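## Task

Carry the yellow tray onto the top of the two-door cabinet beside arm3, while the remaining three trays stay on the top of the two-door cabinet beside arm1. When finished, every tray's load must be standing inside its tray.

## Robot and tools

Robots: four identical i2rt Big YAM arms named arm1, arm2, arm3 and arm4. Each has six joints, a two-finger gripper and a wrist camera (arm1_cam_wrist and so on). Four fixed room cameras are cam_arm1, cam_arm2, cam_arm3 and cam_arm4. Reach is roughly 1.0 m from the joint1 axis. Arms do not wait for one another.

Frame: one shared scene frame in metres, origin on the floor, +z up. Calibrated feet (base_link, each facing its own +x): arm1 at x=-3.350 y=+0.969 z=+1.091 quat_wxyz=(+0.027, +0.003, -0.001, +1.000); arm2 at x=-0.688 y=+0.376 z=+0.913 quat_wxyz=(+0.028, -0.001, -0.005, +1.000); arm3 at x=+0.760 y=+2.475 z=+0.858 quat_wxyz=(+0.975, -0.001, +0.004, +0.224); arm4 at x=+0.738 y=-1.723 z=+0.925 quat_wxyz=(+0.954, +0.007, -0.003, -0.301). The "hand" point lies between the finger pads, about 1 cm behind the tips; fingers point along the hand's +z and close along its y. Printed hand positions can be off, more so when stretched out. hand_target is the pose the current joint targets would give.

Tool move: optional keys arm1, arm2, arm3, arm4 (each robot's own part) and cameras. An arm omitted gets nothing new but may keep pushing toward older targets. Inside an arm part:
- joints: an object of absolute joint targets by name. joint1_rad -2.879 to 2.879 (rotation about the foot, positive counter-clockwise seen from above, 0 along the foot's facing); joint2_rad 0 to 3.141 (shoulder, 0 = upper arm back and level, increasing lifts it up then forward); joint3_rad 0 to 3.019 (elbow, 0 = folded); joint4_rad -1.692 to 1.57 (hand pitch, positive tilts fingers up); joint5_rad -1.57 to 1.57 (hand sideways, positive to the arm's right); joint6_rad -2.094 to 2.094 (roll, positive clockwise viewed from behind the hand); gripper_m 0 to 0.093 (fingertip gap in metres). Done-tolerances are ±0.045, ±0.14, ±0.09, ±0.055, ±0.03, ±0.035 rad and ±0.003 m.
- target: one list of seven numbers [x, y, z, qw, qx, qy, qz], an absolute hand pose in the scene frame (metres, unit quaternion), laid out as the "hand" line prints it. The hand travels in a straight line from its hand_target toward it. With target, joints may contain only gripper_m, otherwise refused.
- speed: top path speed, 0.002 to 0.5 m/s (default 0.25); rotation capped at twice that in rad/s. Only allowed with target.
- min_time_s: 0.1 to 8 s, the shortest duration for that arm's joint motions; goes beside joints.
All motions in one call start together; all hand paths finish together, paced by the slowest. Paths last 0.5 to 10 s and stop at 10 s even if unfinished; no action exceeds 15 s. Each control step keeps the commanded pose within 100 mm and 20 degrees of the measured hand, solved by damped IK, favouring position. Expect errors of a centimetre or more, lag, drift and overspeed near full stretch. Paths do not avoid obstacles or other arms. Unknown keys make a call invalid; out-of-range values get it refused, and a refusal cancels later move, wait and finished_scene calls in that same reply. A move with no action returns the full state, all images and the scene number.

cameras: list of names, ["all"], or [] for none; default is all for an empty move, none otherwise. The "pictures" line gives image order; images may trail the state slightly.

Tool wait: seconds 0 to 10, plus optional cameras; commands nothing and returns state. Tool zoom_image: camera plus region [x0, y0, x1, y1] in pixels from the top-left, at most 504 by 504, on a camera present in the latest images. Tool finished_scene: scene (1 or 2); irreversible, ends the current scene and usually reports success; the goal must hold without the robots.

Reading results: the "move" line lists each arm sent a motion with "done" or its worst status. "as last shown" marks arms not in the action; their status reads "not commanded". off_target = stopped short and possibly still pushing. time_out = the arm's joints re-hold targets near where they stand (within 0.375, 0.375, 0.113, 0.225, 0.075, 0.3 rad) and keep pushing; sending the reported position relieves it. "joint command not followed"/"pose unreachable" = the self/inter-arm clearance check withheld targets (a gripper command still runs); the arm may keep trying later. on_its_own lists uncommanded behaviour; "held at" is a target, not a reading. Joint velocities are in rad/s (gripper m/s); "within noise" means stationary. Joint torques (N m, positive toward larger angle) include arm weight, have per-arm offset and noise, and numbers 3 and 4 wrap at ±28.

Gripper: on a hard part at full force the reading may be up to 0.005 m below its width (or up to 0.002 above); closed empty reads 0.000 to 0.003; in free air readings run up to 0.003 wide. Slightly below the first-contact reading the grip is light; 0.005 m below (more for soft, small or round items) gives full force, about 50 to 64 N per pad. Release by commanding well above the reading.

Cautions: arms keep pushing on contact and can push hard. Pressing between two robots, including one gripper closing on another's fingers, fails the scene; hard collisions may too. The clearance check can be late and ignores fingers, gripper housings and wrist cameras. Never knock anything to the floor or out of the work area, drop parts from height, release while moving, or slam fixed or heavy objects. Loose items may occasionally be nudged by outside disturbances. Sustained loads, outstretched poses or pushing at unreachable targets heat motors: MOTOR HOT appears at 85 °C, and at 100 °C that arm goes limp for 30 to 60 s or longer (OVER-TEMPERATURE FAULT; blocked keys read limit_stop_at_motor_heat; resend them afterward). The world keeps running while you deliberate, holding the last command. Quick, smooth, low-effort solutions are preferred.

Each tool is called by a JSON object that holds its "api" and its "payload", one argument or row to a line.

## Session

{"api": "move", "payload": {

}}

{"api": "zoom_image", "payload": {
  "camera": "arm1_cam_wrist",
  "region": [180, 150, 480, 450]
}}

{"api": "zoom_image", "payload": {
  "camera": "cam_arm1",
  "region": [440, 160, 680, 300]
}}

Scene clock: 0.00 s.
Joint torques (N m): no reading
Heat: arm1: hottest joint2_rad 29 °C; arm2: hottest joint3_rad 33 °C; arm3: hottest joint3_rad 35 °C; arm4: hottest joint3_rad 40 °C.
Joint velocities: within noise
arm1.joint_positions: joint1_rad=+0.766 joint2_rad=+0.634 joint3_rad=+1.422 joint4_rad=-1.162 joint5_rad=-0.132 joint6_rad=-0.632 gripper_m=+0.09396
arm1.joint_status: not commanded
arm1.hand: x=-3.5247 y=+0.7837 z=+1.6824 quat_wxyz=(+0.075, +0.620, +0.543, -0.561) (m; scene frame)
arm1.hand_target: x=-3.5222 y=+0.7858 z=+1.6932 quat_wxyz=(+0.075, +0.615, +0.539, -0.571) (m; scene frame)
arm1.hand_status: not commanded
arm2.joint_positions: joint1_rad=-0.681 joint2_rad=+0.642 joint3_rad=+1.475 joint4_rad=-1.478 joint5_rad=+0.033 joint6_rad=-0.175 gripper_m=+0.09396
arm2.joint_status: not commanded
arm2.hand: x=-0.8437 y=+0.5195 z=+1.4598 quat_wxyz=(-0.214, +0.857, -0.253, -0.395) (m; scene frame)
arm2.hand_target: x=-0.8423 y=+0.5181 z=+1.4712 quat_wxyz=(-0.219, +0.851, -0.251, -0.406) (m; scene frame)
arm2.hand_status: not commanded
arm3.joint_positions: joint1_rad=-0.424 joint2_rad=+0.641 joint3_rad=+1.397 joint4_rad=-1.400 joint5_rad=+0.227 joint6_rad=+0.733 gripper_m=+0.09396
arm3.joint_status: not commanded
arm3.hand: x=+0.9971 y=+2.4438 z=+1.3841 quat_wxyz=(-0.448, -0.354, -0.818, -0.068) (m; scene frame)
arm3.hand_target: x=+0.9952 y=+2.4438 z=+1.3977 quat_wxyz=(-0.461, -0.353, -0.811, -0.074) (m; scene frame)
arm3.hand_status: not commanded
arm4.joint_positions: joint1_rad=-0.674 joint2_rad=+0.598 joint3_rad=+1.422 joint4_rad=-1.373 joint5_rad=+0.010 joint6_rad=+0.589 gripper_m=+0.09396
arm4.joint_status: not commanded
arm4.hand: x=+0.7921 y=-1.9387 z=+1.4740 quat_wxyz=(-0.457, -0.708, -0.513, +0.164) (m; scene frame)
arm4.hand_target: x=+0.7911 y=-1.9359 z=+1.4847 quat_wxyz=(-0.467, -0.703, -0.509, +0.168) (m; scene frame)
arm4.hand_status: not commanded
pictures: arm1_cam_wrist, arm2_cam_wrist, arm3_cam_wrist, arm4_cam_wrist, cam_arm1, cam_arm2, cam_arm3, cam_arm4
Images, in order (width x height): arm1_cam_wrist 672x504, arm2_cam_wrist 672x504, arm3_cam_wrist 672x504, arm4_cam_wrist 672x504, cam_arm1 896x504, cam_arm2 896x504, cam_arm3 896x504, cam_arm4 896x504.

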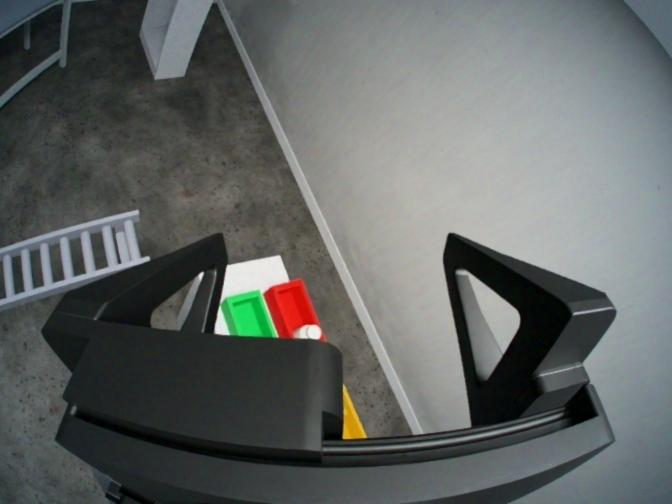

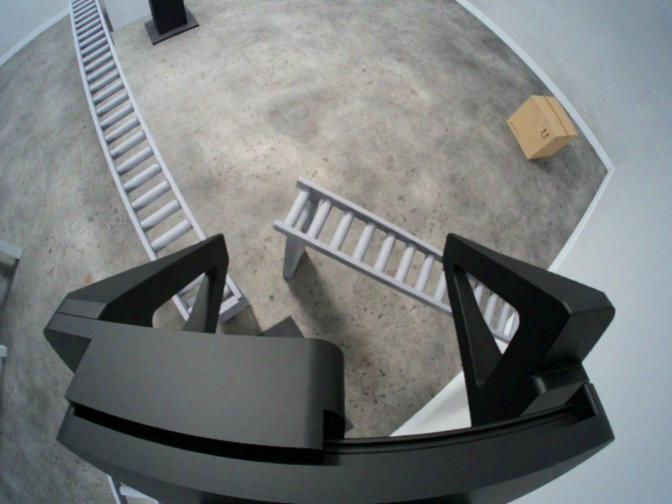

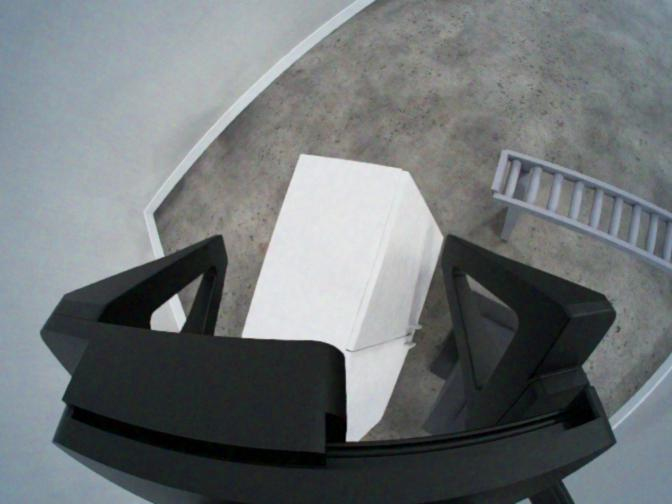

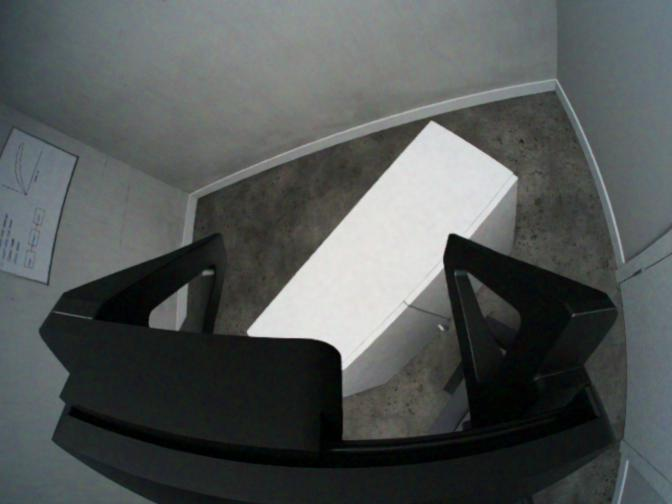

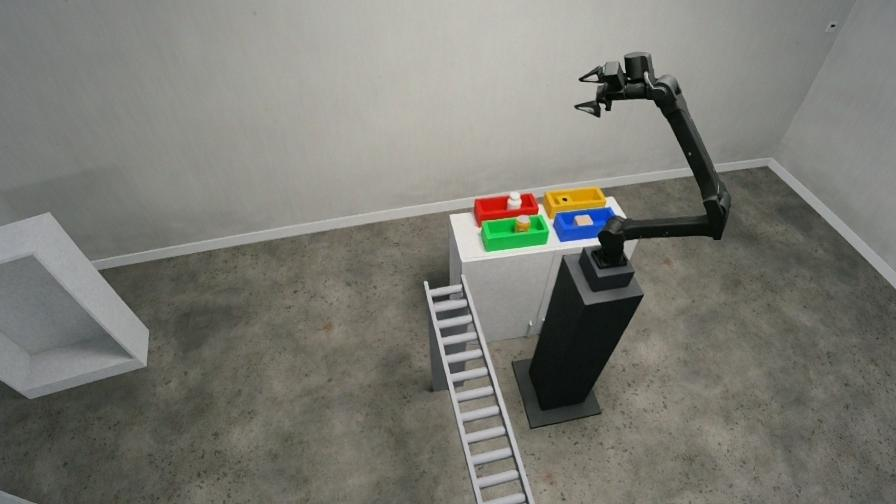

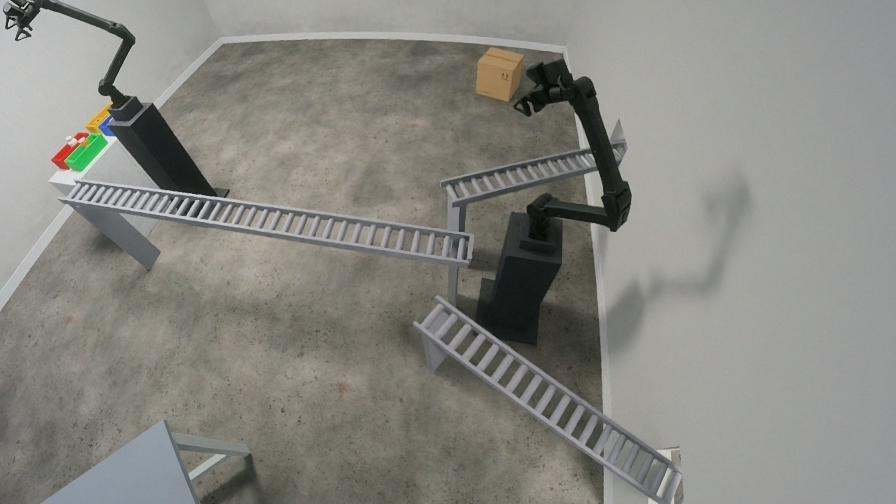

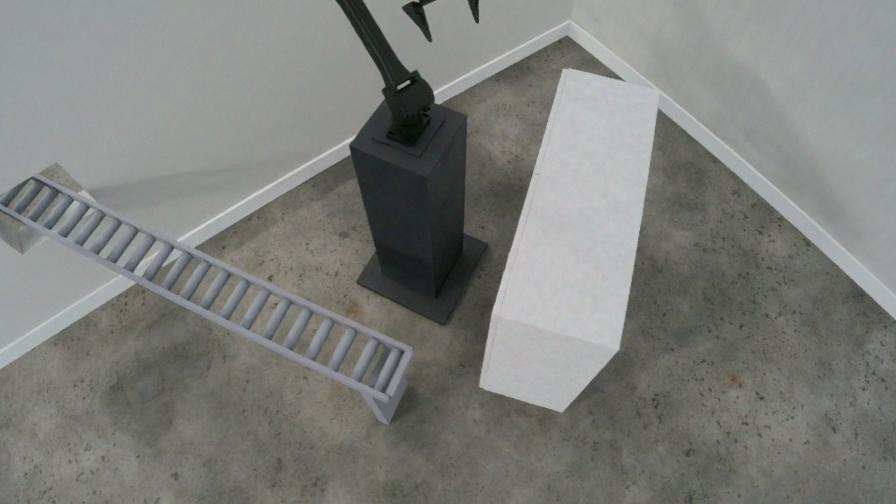

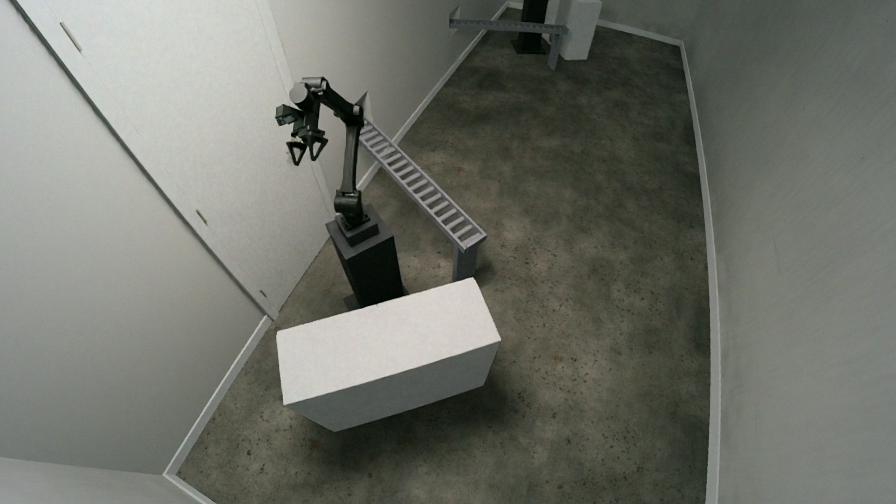

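Scaled by 1.680 from the camera's 672x504 image, which has a finer 960x720 frame.

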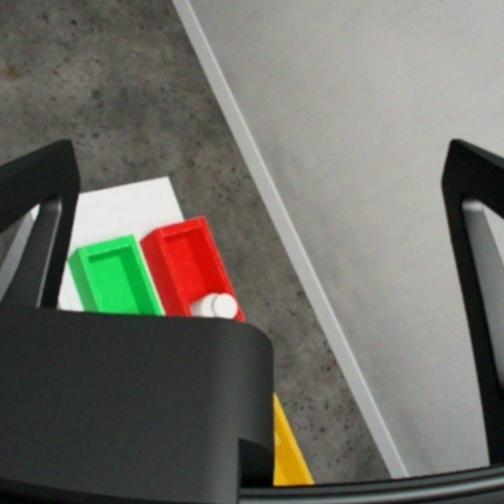

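Scaled by 2.100 from the camera's 896x504 image, which has a finer 1280x720 frame.

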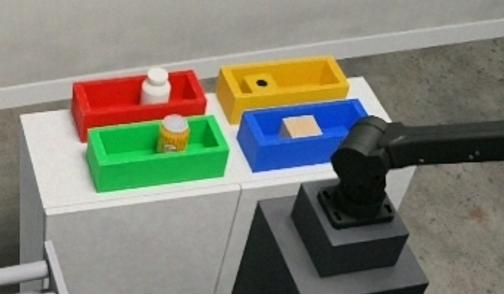

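{"api": "move", "payload": {
  "arm1": {"target": [-3.955, 1.13, 1.22, 0, 0.682, -0.7314, 0], "speed": 0.3, "joints": {"gripper_m": 0.06}},
  "cameras": ["arm1_cam_wrist", "cam_arm1"]
}}

{"api": "zoom_image", "payload": {
  "camera": "arm1_cam_wrist",
  "region": [136, 0, 536, 300]
}}

Scene clock: 106.47 s.
Joint torques (N m): arm1=[-0.62 -21.19 12.82 0.32 0.22 0.33] | arm2=[0.67 2.73 9.05 2 0.14 0.02] | arm3=[1.38 0.73 9.47 1.69 0.16 0.06] | arm4=[-0.85 1.55 9.37 1.63 0.08 0.01]
Heat: arm1: hottest joint3_rad 36 °C; arm2: hottest joint3_rad 37 °C; arm3: hottest joint3_rad 40 °C; arm4: hottest joint3_rad 49 °C.
move: arm1 off_target
Joint velocities: within noise
arm1.joint_positions: joint1_rad=-0.201 joint2_rad=+2.022 joint3_rad=+1.816 joint4_rad=-1.392 joint5_rad=+0.002 joint6_rad=+1.365 gripper_m=+0.06012
arm1.joint_status: all done
arm1.hand: x=-3.9439 y=+1.1245 z=+1.2107 quat_wxyz=(-0.007, +0.690, -0.724, +0.009) (m; scene frame)
arm1.hand_target: x=-3.9546 y=+1.1298 z=+1.2202 quat_wxyz=(+0.000, +0.682, -0.731, +0.000) (m; scene frame)
arm1.hand_status: off_target (0.015 m and 1.7 deg from the pose sent, 0.720 m and 177.0 deg at the start)
arm2, arm3, arm4: as last shown
pictures: arm1_cam_wrist, cam_arm1
Images, in order (width x height): arm1_cam_wrist 672x504, cam_arm1 896x504.

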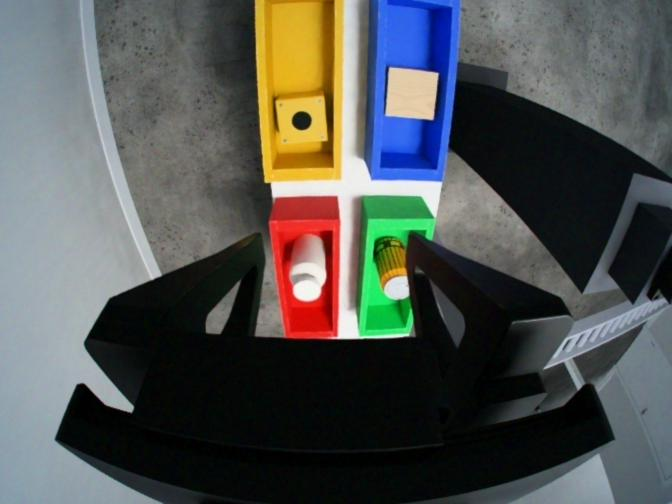

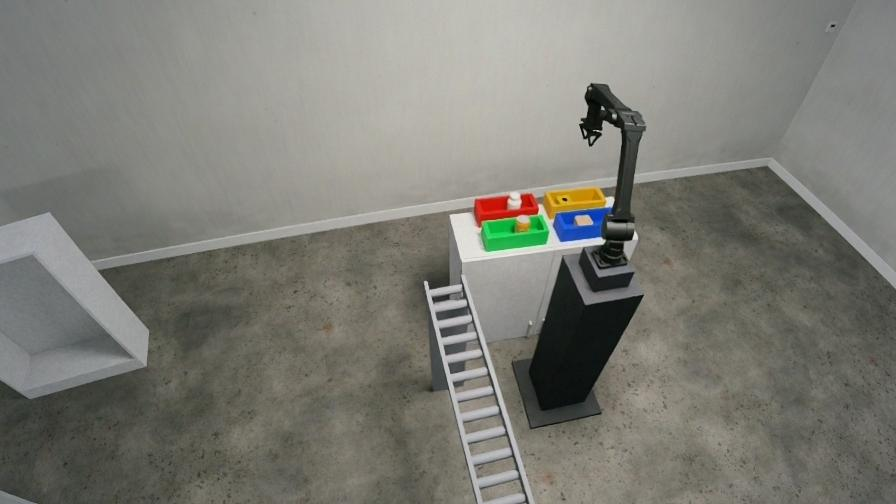

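Scaled by 1.260 from the camera's 672x504 image, which has a finer 960x720 frame.

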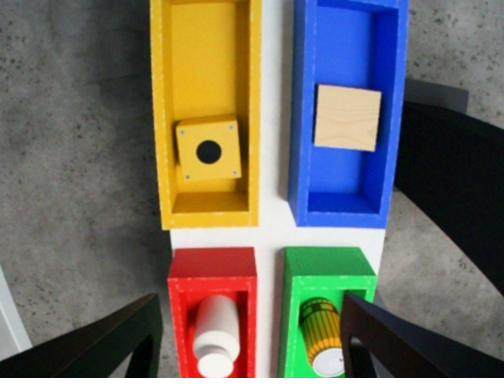

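{"api": "move", "payload": {
  "arm1": {"target": [-3.935, 1.174, 0.885, 0.0073, 0.6884, -0.7254, -0.0069], "speed": 0.25, "joints": {"gripper_m": 0.056}},
  "cameras": ["arm1_cam_wrist", "arm2_cam_wrist", "arm3_cam_wrist"]
}}

{"api": "zoom_image", "payload": {
  "camera": "arm1_cam_wrist",
  "region": [200, 0, 500, 300]
}}

{"api": "zoom_image", "payload": {
  "camera": "arm2_cam_wrist",
  "region": [60, 150, 480, 360]
}}

{"api": "zoom_image", "payload": {
  "camera": "arm3_cam_wrist",
  "region": [220, 120, 672, 460]
}}

Scene clock: 179.50 s.
Joint torques (N m): arm1=[-0.85 -23.47 8.54 1.07 0.22 0.02] | arm2=[0.79 2.67 8.87 1.76 0.04 0.07] | arm3=[1.38 0.85 9.48 1.68 0.16 0.06] | arm4=[-1.14 1.49 9.46 1.58 0.09 0.02]
Heat: arm1: hottest joint3_rad 38 °C; arm2: hottest joint3_rad 37 °C; arm3: hottest joint3_rad 41 °C; arm4: hottest joint3_rad 50 °C.
move: arm1 off_target
Joint velocities: within noise
arm1.joint_positions: joint1_rad=-0.278 joint2_rad=+2.452 joint3_rad=+1.592 joint4_rad=-0.741 joint5_rad=-0.003 joint6_rad=+1.301 gripper_m=+0.05612
arm1.joint_status: all done
arm1.hand: x=-3.9174 y=+1.1639 z=+0.8768 quat_wxyz=(-0.004, +0.685, -0.728, +0.011) (m; scene frame)
arm1.hand_target: x=-3.9344 y=+1.1739 z=+0.8855 quat_wxyz=(+0.007, +0.688, -0.725, -0.007) (m; scene frame)
arm1.hand_status: off_target (0.022 m and 2.5 deg from the pose sent, 0.329 m and 2.4 deg at the start)
arm2, arm3, arm4: as last shown
pictures: arm1_cam_wrist, arm2_cam_wrist, arm3_cam_wrist
Images, in order (width x height): arm1_cam_wrist 672x504, arm2_cam_wrist 672x504, arm3_cam_wrist 672x504.

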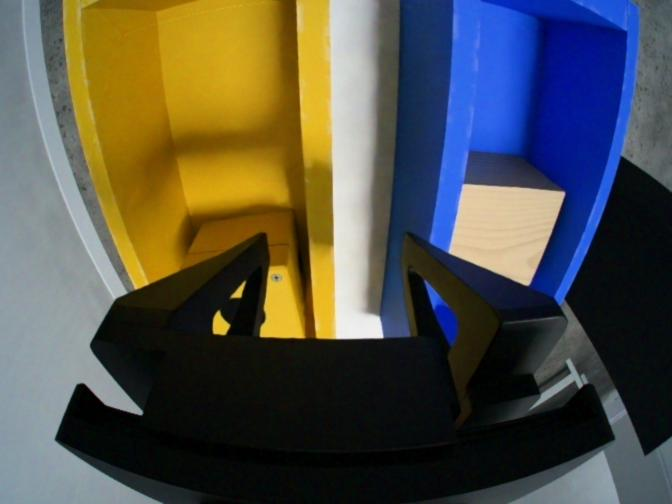

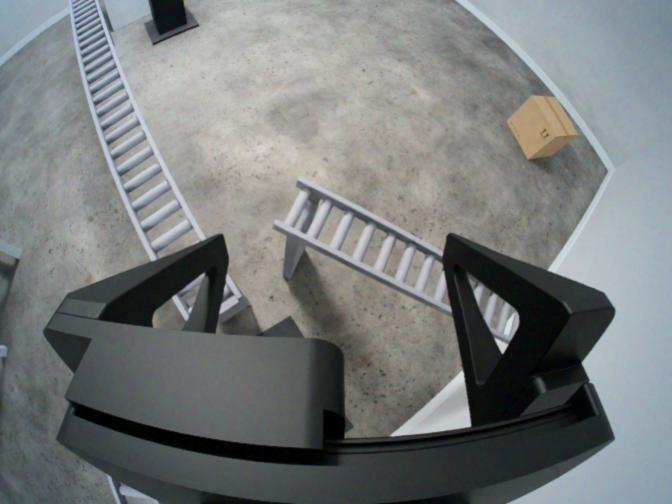

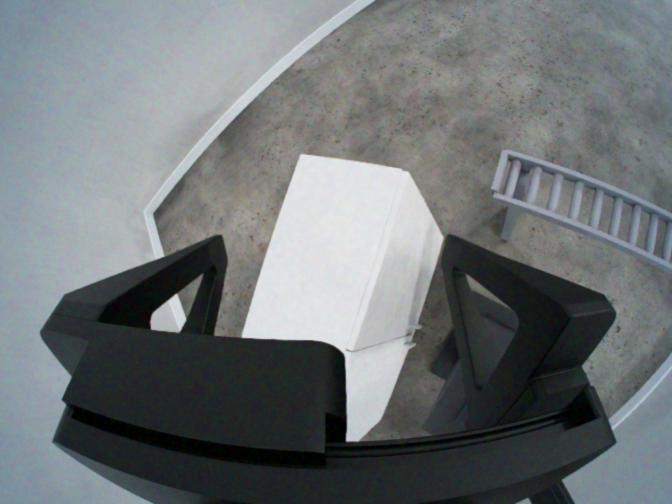

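Scaled by 1.680 from the camera's 672x504 image, which has a finer 960x720 frame.

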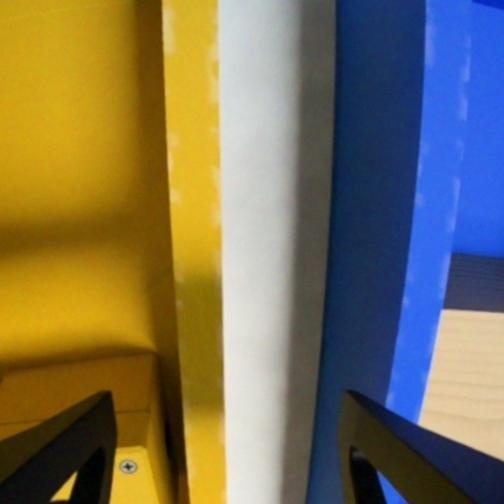

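Scaled by 1.200 from the camera's 672x504 image, which has a finer 960x720 frame.

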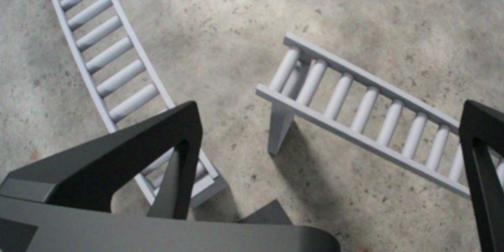

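Scaled by 1.115 from the camera's 672x504 image, which has a finer 960x720 frame.

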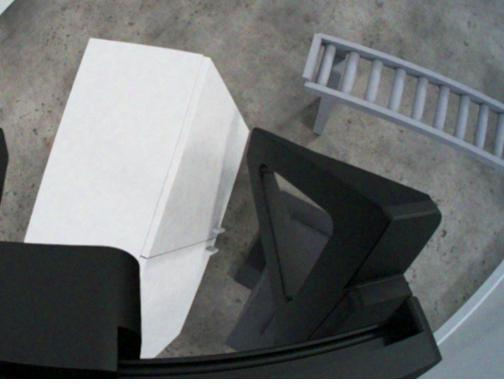

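{"api": "move", "payload": {
  "arm1": {"target": [-3.936, 1.207, 0.875, 0.0111, 0.6884, -0.7254, -0.0174], "speed": 0.2, "joints": {"gripper_m": 0.052}},
  "arm2": {"target": [-1.22, 0.31, 0.93, 0, 1, 0, 0], "speed": 0.25, "joints": {"gripper_m": 0.06}},
  "cameras": ["arm1_cam_wrist", "arm2_cam_wrist"]
}}

{"api": "zoom_image", "payload": {
  "camera": "arm1_cam_wrist",
  "region": [200, 0, 500, 300]
}}

Scene clock: 247.07 s.
Joint torques (N m): arm1=[-0.97 -22.36 9.06 1.13 0.24 0.02] | arm2=[1.08 -16.67 10.03 -0.21 -0.09 -0.05] | arm3=[1.38 0.79 9.48 1.69 0.16 0.06] | arm4=[-1.32 1.61 9.37 1.58 0.11 0]
Heat: arm1: hottest joint2_rad 42 °C; arm2: hottest joint3_rad 38 °C; arm3: hottest joint3_rad 41 °C; arm4: hottest joint3_rad 50 °C.
move: arm1 off_target; arm2 off_target
Joint velocities: within noise
arm1.joint_positions: joint1_rad=-0.324 joint2_rad=+2.463 joint3_rad=+1.627 joint4_rad=-0.723 joint5_rad=-0.003 joint6_rad=+1.252 gripper_m=+0.05213
arm1.joint_status: all done
arm1.hand: x=-3.9255 y=+1.1968 z=+0.8792 quat_wxyz=(+0.005, +0.686, -0.728, -0.007) (m; scene frame)
arm1.hand_target: x=-3.9356 y=+1.2069 z=+0.8755 quat_wxyz=(+0.011, +0.688, -0.725, -0.018) (m; scene frame)
arm1.hand_status: off_target (0.015 m and 1.4 deg from the pose sent, 0.047 m and 3.7 deg at the start)
arm2.joint_positions: joint1_rad=+0.169 joint2_rad=+1.897 joint3_rad=+1.310 joint4_rad=-1.008 joint5_rad=-0.005 joint6_rad=+0.136 gripper_m=+0.06013
arm2.joint_status: all done
arm2.hand: x=-1.2045 y=+0.3167 z=+0.9201 quat_wxyz=(-0.004, +1.000, -0.011, +0.013) (m; scene frame)
arm2.hand_target: x=-1.2195 y=+0.3101 z=+0.9303 quat_wxyz=(+0.000, +1.000, +0.000, +0.000) (m; scene frame)
arm2.hand_status: off_target (0.020 m and 2.0 deg from the pose sent, 0.683 m and 62.1 deg at the start)
arm3, arm4: as last shown
pictures: arm1_cam_wrist, arm2_cam_wrist
Images, in order (width x height): arm1_cam_wrist 672x504, arm2_cam_wrist 672x504.

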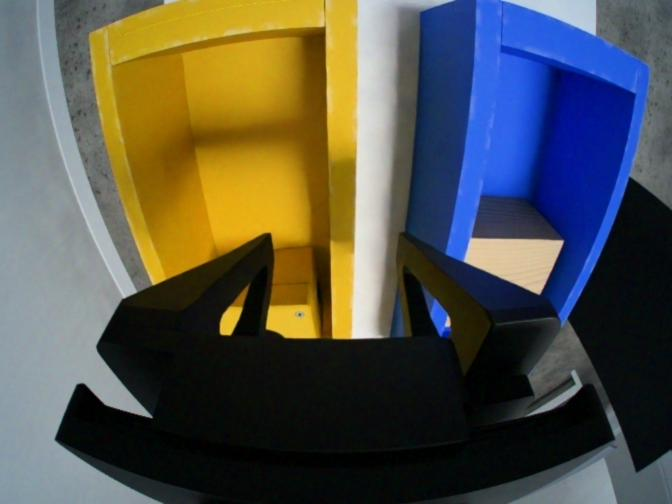

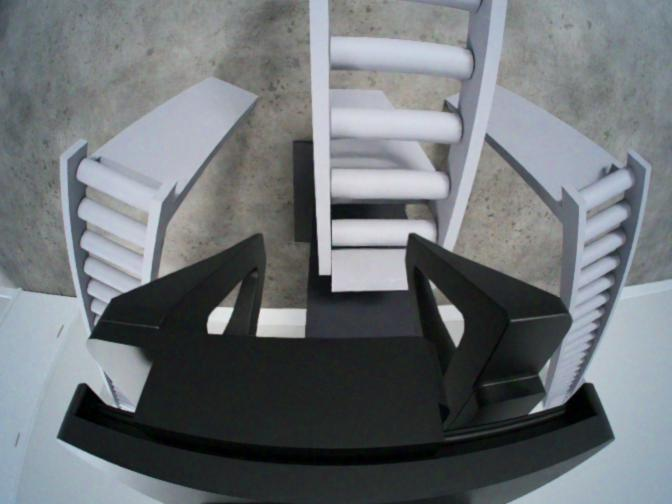

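Scaled by 1.680 from the camera's 672x504 image, which has a finer 960x720 frame.

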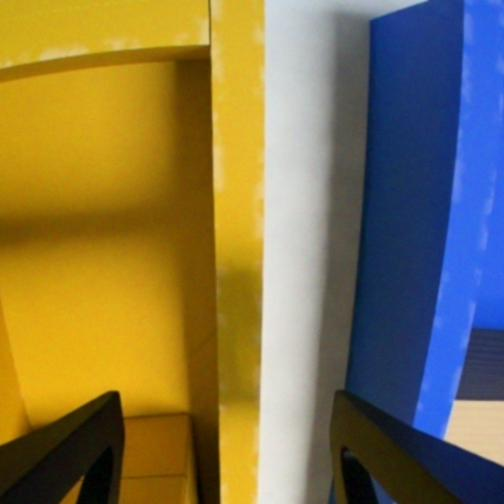

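{"api": "move", "payload": {
  "arm1": {"target": [-3.933, 1.207, 0.817, 0.0081, 0.6884, -0.7254, -0.0132], "speed": 0.12, "joints": {"gripper_m": 0.05}},
  "cameras": ["arm1_cam_wrist"]
}}

Scene clock: 271.03 s.
Joint torques (N m): arm1=[-0.85 -23.59 8.12 1.14 0.32 0.04] | arm2=[1.44 -15.5 10.04 -0.09 0.03 -0.07] | arm3=[1.38 0.79 9.48 1.69 0.16 0.07] | arm4=[-1.2 1.61 9.35 1.54 0.08 -0.01]
Heat: arm1: hottest joint2_rad 39 °C; arm2: hottest joint3_rad 41 °C; arm3: hottest joint3_rad 42 °C; arm4: hottest joint3_rad 50 °C.
move: arm1 off_target
Joint velocities: within noise
arm1.joint_positions: joint1_rad=-0.324 joint2_rad=+2.594 joint3_rad=+1.682 joint4_rad=-0.667 joint5_rad=-0.003 joint6_rad=+1.251 gripper_m=+0.05012
arm1.joint_status: all done
arm1.hand: x=-3.9206 y=+1.1951 z=+0.8151 quat_wxyz=(+0.001, +0.686, -0.727, +0.001) (m; scene frame)
arm1.hand_target: x=-3.9325 y=+1.2070 z=+0.8175 quat_wxyz=(+0.008, +0.688, -0.725, -0.013) (m; scene frame)
arm1.hand_status: off_target (0.017 m and 1.9 deg from the pose sent, 0.063 m and 0.8 deg at the start)
arm2, arm3, arm4: as last shown
pictures: arm1_cam_wrist
Images, in order (width x height): arm1_cam_wrist 672x504.

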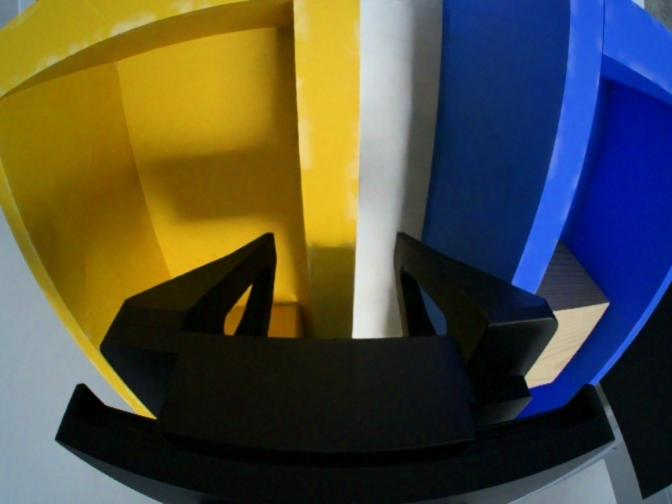

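{"api": "move", "payload": {
  "arm1": {"joints": {"gripper_m": 0.0}},
  "cameras": []
}}

{"api": "move", "payload": {
  "arm1": {"target": [-3.93, 1.20, 1.07, 0.0081, 0.6884, -0.7254, -0.0132], "speed": 0.15},
  "cameras": ["arm1_cam_wrist", "cam_arm1"]
}}

Scene clock: 281.80 s.
Joint torques (N m): arm1=[-1.03 -23.71 7.98 1.07 0.34 0.06] | arm2=[2.02 -16.67 10.21 0.06 -0.06 -0.1] | arm3=[1.44 0.73 9.48 1.68 0.16 0.06] | arm4=[-1.2 1.49 9.4 1.62 0.12 0.01]
Heat: arm1: hottest joint2_rad 39 °C; arm2: hottest joint3_rad 42 °C; arm3: hottest joint3_rad 42 °C; arm4: hottest joint3_rad 50 °C.
move: arm1 off_target
Joint velocities: within noise
arm1.joint_positions: joint1_rad=-0.324 joint2_rad=+2.594 joint3_rad=+1.685 joint4_rad=-0.665 joint5_rad=-0.004 joint6_rad=+1.247 gripper_m=+0.01093
arm1.joint_status: gripper_m off_target (ended at +0.01097, target +0.00000)
arm1.hand: x=-3.9224 y=+1.1956 z=+0.8157 quat_wxyz=(+0.003, +0.688, -0.726, +0.000) (m; scene frame)
arm1.hand_target: x=-3.9325 y=+1.2069 z=+0.8174 quat_wxyz=(+0.008, +0.688, -0.725, -0.013) (m; scene frame)
arm1.hand_status: not commanded
arm2, arm3, arm4: as last shown
pictures: none
No camera images: "cameras" was empty.

Scene clock: 284.33 s.
Joint torques (N m): arm1=[-0.15 -26.58 10.39 0.25 0 0.14] | arm2=[1.55 -16.44 9.92 0.35 -0.07 -0.13] | arm3=[1.44 0.73 9.48 1.69 0.16 0.07] | arm4=[-1.08 1.44 9.44 1.61 0.09 0]
Heat: arm1: hottest joint2_rad 40 °C; arm2: hottest joint3_rad 42 °C; arm3: hottest joint3_rad 42 °C; arm4: hottest joint3_rad 50 °C.
move: arm1 off_target
Joint velocities: within noise
arm1.joint_positions: joint1_rad=-0.324 joint2_rad=+2.196 joint3_rad=+1.597 joint4_rad=-1.021 joint5_rad=+0.007 joint6_rad=+1.247 gripper_m=+0.01093
arm1.joint_status: not commanded
arm1.hand: x=-3.9086 y=+1.1923 z=+1.0296 quat_wxyz=(-0.012, +0.688, -0.726, +0.018) (m; scene frame)
arm1.hand_target: x=-3.9286 y=+1.1995 z=+1.0700 quat_wxyz=(+0.008, +0.688, -0.725, -0.013) (m; scene frame)
arm1.hand_status: off_target (0.046 m and 4.3 deg from the pose sent, 0.254 m and 1.6 deg at the start)
arm2, arm3, arm4: as last shown
pictures: arm1_cam_wrist, cam_arm1
Images, in order (width x height): arm1_cam_wrist 672x504, cam_arm1 896x504.

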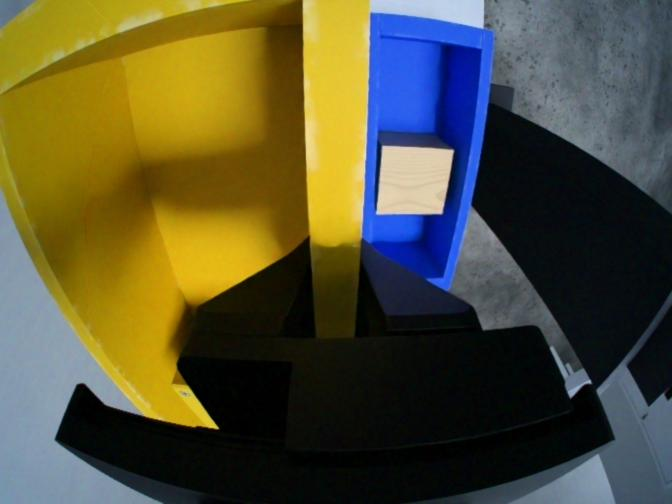

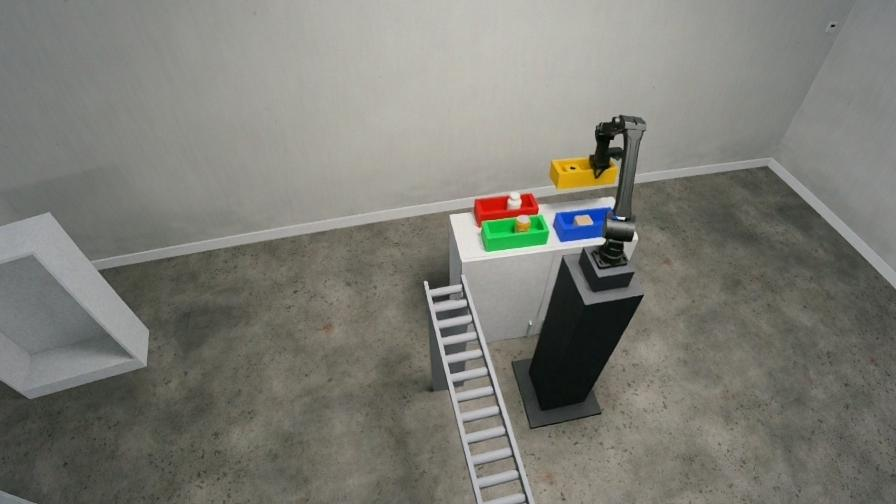

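{"api": "move", "payload": {
  "arm1": {"joints": {"joint1_rad": 1.50, "joint6_rad": 1.44}, "min_time_s": 3.2},
  "cameras": ["arm1_cam_wrist", "cam_arm1"]
}}

Scene clock: 320.97 s.
Joint torques (N m): arm1=[-0.56 -26.7 10.28 0.28 0.01 0.27] | arm2=[1.67 -16.79 10.21 -0.12 -0.04 -0.13] | arm3=[1.38 0.79 9.47 1.68 0.16 0.06] | arm4=[-1.03 1.44 9.33 1.55 0.09 0]
Heat: arm1: hottest joint2_rad 39 °C; arm2: hottest joint3_rad 43 °C; arm3: hottest joint3_rad 42 °C; arm4: hottest joint3_rad 51 °C.
move: arm1 done
Joint velocities: within noise
arm1.joint_positions: joint1_rad=+1.505 joint2_rad=+2.196 joint3_rad=+1.597 joint4_rad=-1.022 joint5_rad=+0.006 joint6_rad=+1.429 gripper_m=+0.01093
arm1.joint_status: all done
arm1.hand: x=-3.4234 y=+0.3720 z=+1.0253 quat_wxyz=(-0.027, +1.000, +0.011, -0.003) (m; scene frame)
arm1.hand_target: x=-3.4271 y=+0.3503 z=+1.0655 quat_wxyz=(+0.012, +1.000, +0.003, -0.003) (m; scene frame)
arm1.hand_status: not commanded
arm2, arm3, arm4: as last shown
pictures: arm1_cam_wrist, cam_arm1
Images, in order (width x height): arm1_cam_wrist 672x504, cam_arm1 896x504.

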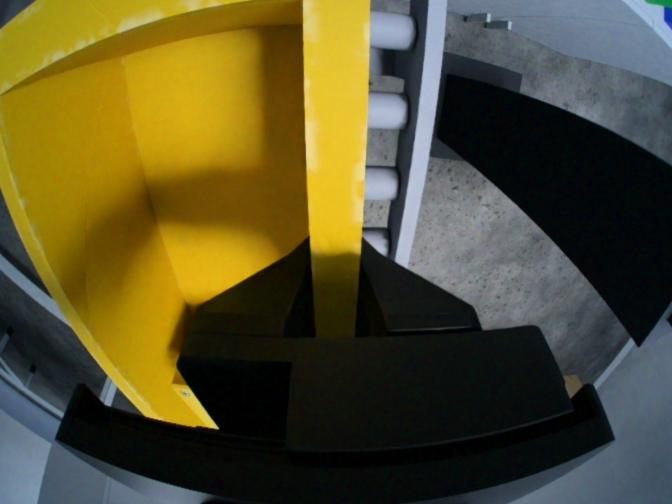

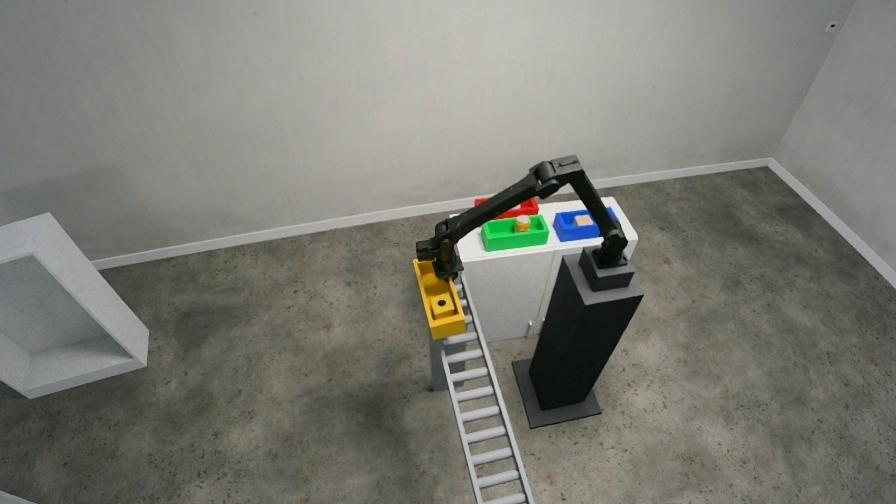

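{"api": "move", "payload": {
  "arm1": {"target": [-3.385, 0.410, 0.975, 0.0377, 0.9987, -0.0044, -0.0348], "speed": 0.15},
  "cameras": ["arm1_cam_wrist", "cam_arm1"]
}}

{"api": "zoom_image", "payload": {
  "camera": "arm1_cam_wrist",
  "region": [260, 0, 460, 270]
}}

{"api": "zoom_image", "payload": {
  "camera": "cam_arm1",
  "region": [410, 250, 510, 360]
}}

Scene clock: 343.87 s.
Joint torques (N m): arm1=[0.03 -24.59 6.69 1.36 0.14 0.32] | arm2=[1.55 -16.38 10.19 -0.18 -0.01 -0.12] | arm3=[1.38 0.79 9.51 1.68 0.16 0.06] | arm4=[-0.91 1.55 9.46 1.54 0.1 0.01]
Heat: arm1: hottest joint2_rad 40 °C; arm2: hottest joint3_rad 43 °C; arm3: hottest joint3_rad 42 °C; arm4: hottest joint3_rad 51 °C.
move: arm1 off_target
Joint velocities: within noise
arm1.joint_positions: joint1_rad=+1.582 joint2_rad=+2.188 joint3_rad=+1.291 joint4_rad=-0.676 joint5_rad=+0.066 joint6_rad=+1.517 gripper_m=+0.01093
arm1.joint_status: not commanded
arm1.hand: x=-3.3852 y=+0.4361 z=+0.9443 quat_wxyz=(-0.004, +0.999, +0.006, -0.036) (m; scene frame)
arm1.hand_target: x=-3.3849 y=+0.4109 z=+0.9752 quat_wxyz=(+0.038, +0.999, -0.004, -0.034) (m; scene frame)
arm1.hand_status: off_target (0.040 m and 4.9 deg from the pose sent, 0.074 m and 8.4 deg at the start)
arm2: as last shown
arm3.joint_positions: joint1_rad=-0.424 joint2_rad=+0.641 joint3_rad=+1.397 joint4_rad=-1.400 joint5_rad=+0.227 joint6_rad=+0.733 gripper_m=+0.09396
arm3.joint_status: not commanded
arm3.hand: x=+0.9971 y=+2.4438 z=+1.3841 quat_wxyz=(-0.448, -0.354, -0.818, -0.068) (m; scene frame)
arm3.hand_target: x=+0.9952 y=+2.4438 z=+1.3977 quat_wxyz=(-0.461, -0.353, -0.811, -0.074) (m; scene frame)
arm3.hand_status: not commanded
arm4.joint_positions: joint1_rad=-0.674 joint2_rad=+0.598 joint3_rad=+1.422 joint4_rad=-1.373 joint5_rad=+0.010 joint6_rad=+0.589 gripper_m=+0.09396
arm4.joint_status: not commanded
arm4.hand: x=+0.7921 y=-1.9387 z=+1.4740 quat_wxyz=(-0.457, -0.708, -0.513, +0.164) (m; scene frame)
arm4.hand_target: x=+0.7911 y=-1.9359 z=+1.4847 quat_wxyz=(-0.467, -0.703, -0.509, +0.168) (m; scene frame)
arm4.hand_status: not commanded
pictures: arm1_cam_wrist, cam_arm1
Images, in order (width x height): arm1_cam_wrist 672x504, cam_arm1 896x504.

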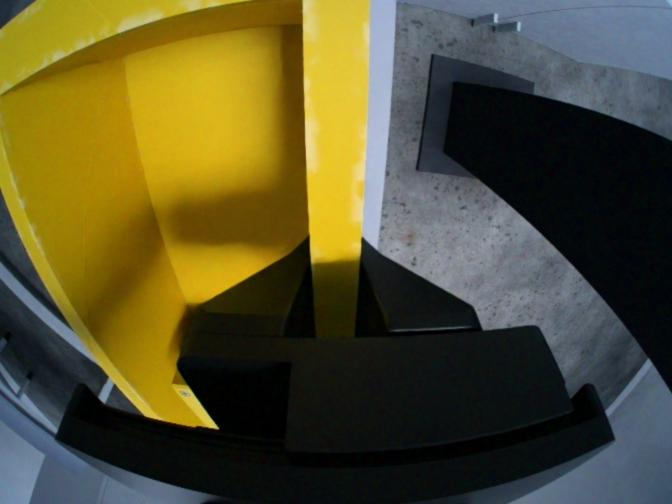

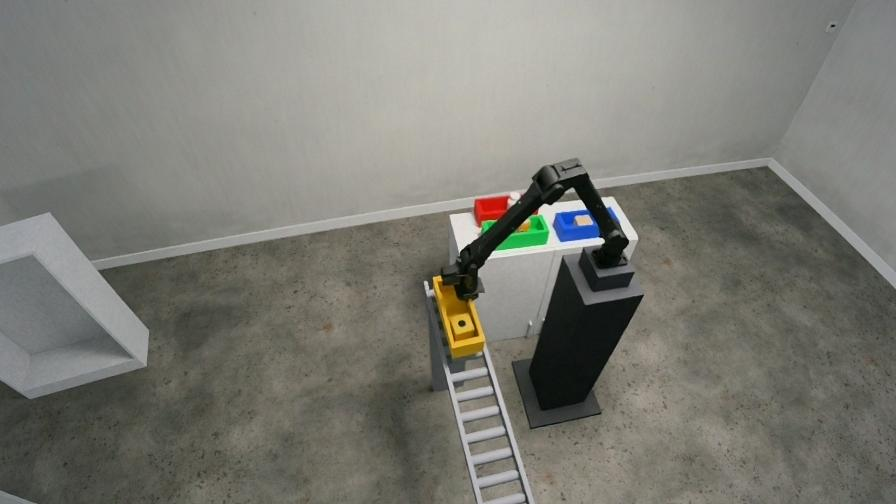

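Scaled by 1.867 from the camera's 672x504 image, which has a finer 960x720 frame.

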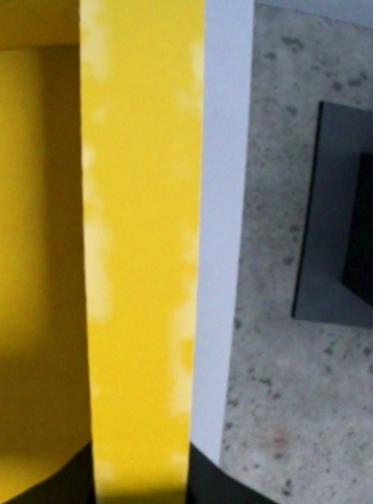

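Scaled by 4.582 from the camera's 896x504 image, which has a finer 1280x720 frame.

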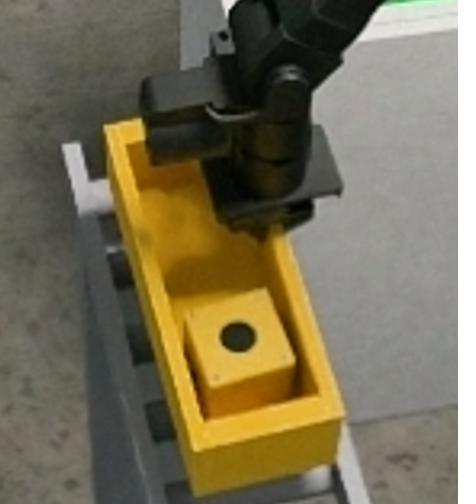

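{"api": "move", "payload": {
  "arm1": {"target": [-3.385, 0.412, 0.918, 0.0377, 0.9987, -0.0044, -0.0348], "speed": 0.1},
  "cameras": ["arm1_cam_wrist", "cam_arm1"]
}}

{"api": "zoom_image", "payload": {
  "camera": "arm1_cam_wrist",
  "region": [260, 0, 460, 270]
}}

{"api": "zoom_image", "payload": {
  "camera": "cam_arm1",
  "region": [410, 250, 510, 370]
}}

Scene clock: 370.30 s.
Joint torques (N m): arm1=[-0.15 -23.12 6.46 1.33 0.33 0.3] | arm2=[1.32 -15.97 10.19 -0.14 -0.07 -0.11] | arm3=[1.38 0.79 9.5 1.7 0.16 0.05] | arm4=[-1.08 1.38 9.4 1.58 0.11 0.01]
Heat: arm1: hottest joint2_rad 40 °C; arm2: hottest joint3_rad 43 °C; arm3: hottest joint3_rad 42 °C; arm4: hottest joint3_rad 51 °C.
move: arm1 off_target
Joint velocities: within noise
arm1.joint_positions: joint1_rad=+1.582 joint2_rad=+2.279 joint3_rad=+1.291 joint4_rad=-0.570 joint5_rad=+0.061 joint6_rad=+1.519 gripper_m=+0.01093
arm1.joint_status: not commanded
arm1.hand: x=-3.3844 y=+0.4368 z=+0.8981 quat_wxyz=(+0.004, +0.999, +0.004, -0.034) (m; scene frame)
arm1.hand_target: x=-3.3849 y=+0.4127 z=+0.9185 quat_wxyz=(+0.038, +0.999, -0.004, -0.034) (m; scene frame)
arm1.hand_status: off_target (0.032 m and 4.0 deg from the pose sent, 0.036 m and 4.9 deg at the start)
arm2, arm3, arm4: as last shown
pictures: arm1_cam_wrist, cam_arm1
Images, in order (width x height): arm1_cam_wrist 672x504, cam_arm1 896x504.

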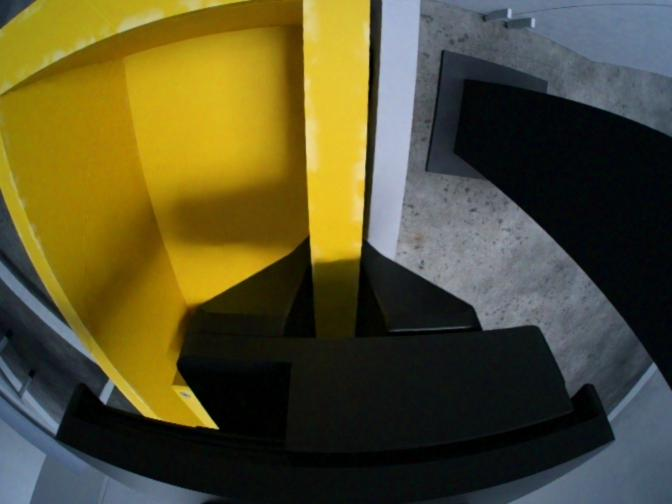

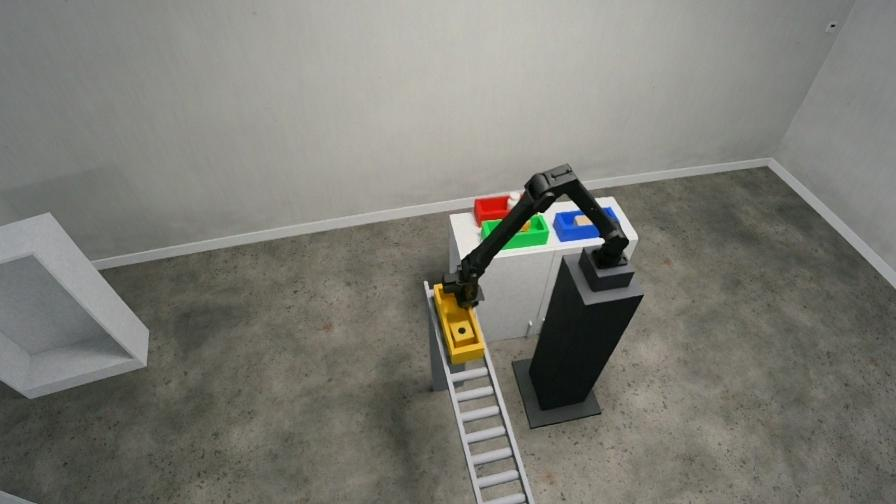

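Scaled by 1.867 from the camera's 672x504 image, which has a finer 960x720 frame.

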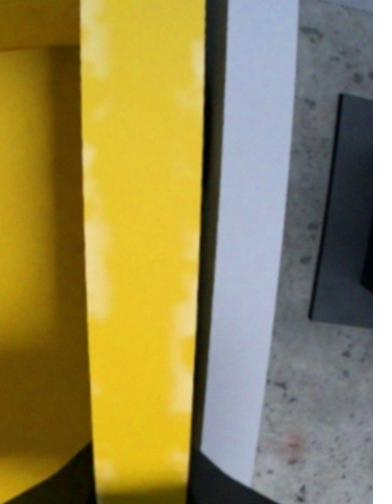

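Scaled by 4.200 from the camera's 896x504 image, which has a finer 1280x720 frame.

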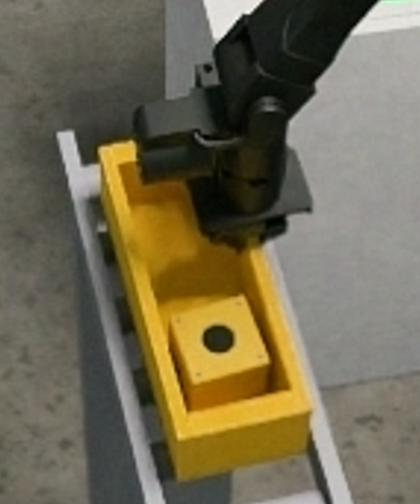

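{"api": "move", "payload": {
  "arm1": {"target": [-3.385, 0.413, 0.898, 0.0377, 0.9987, -0.0044, -0.0348], "speed": 0.08},
  "cameras": ["arm1_cam_wrist", "cam_arm1"]
}}

{"api": "zoom_image", "payload": {
  "camera": "cam_arm1",
  "region": [410, 250, 510, 370]
}}

Scene clock: 382.87 s.
Joint torques (N m): arm1=[-0.03 -20.37 7.05 1.87 0.52 0.3] | arm2=[0.67 -17.08 10.17 -0.2 -0.06 -0.1] | arm3=[1.44 0.73 9.46 1.68 0.16 0.06] | arm4=[-1.14 1.49 9.37 1.58 0.09 0.01]
Heat: arm1: hottest joint2_rad 42 °C; arm2: hottest joint3_rad 43 °C; arm3: hottest joint3_rad 42 °C; arm4: hottest joint3_rad 51 °C.
move: arm1 off_target
Joint velocities: within noise
arm1.joint_positions: joint1_rad=+1.582 joint2_rad=+2.285 joint3_rad=+1.291 joint4_rad=-0.548 joint5_rad=+0.055 joint6_rad=+1.519 gripper_m=+0.01093
arm1.joint_status: not commanded
arm1.hand: x=-3.3836 y=+0.4334 z=+0.8948 quat_wxyz=(+0.012, +0.999, +0.004, -0.031) (m; scene frame)
arm1.hand_target: x=-3.3849 y=+0.4136 z=+0.8987 quat_wxyz=(+0.038, +0.999, -0.004, -0.035) (m; scene frame)
arm1.hand_status: off_target (0.021 m and 3.1 deg from the pose sent, 0.024 m and 3.9 deg at the start)
arm2, arm3, arm4: as last shown
pictures: arm1_cam_wrist, cam_arm1
Images, in order (width x height): arm1_cam_wrist 672x504, cam_arm1 896x504.

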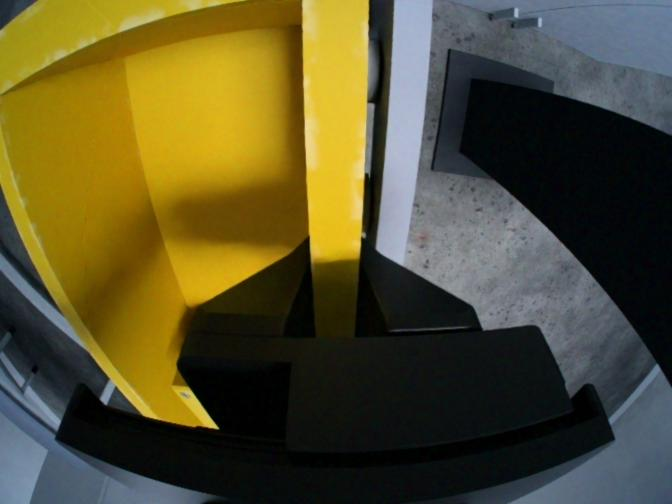

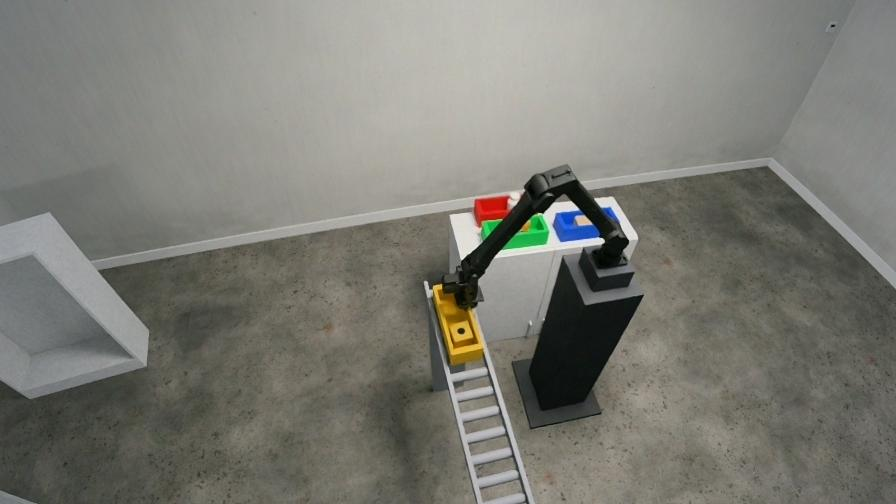

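Scaled by 4.200 from the camera's 896x504 image, which has a finer 1280x720 frame.

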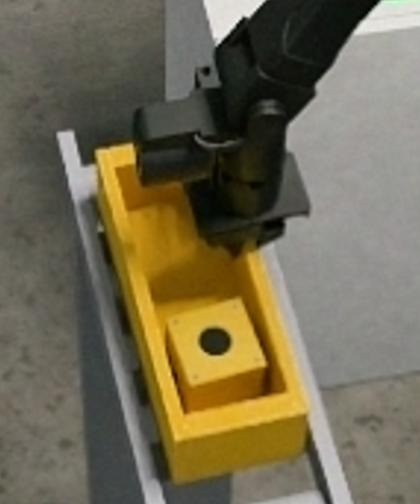

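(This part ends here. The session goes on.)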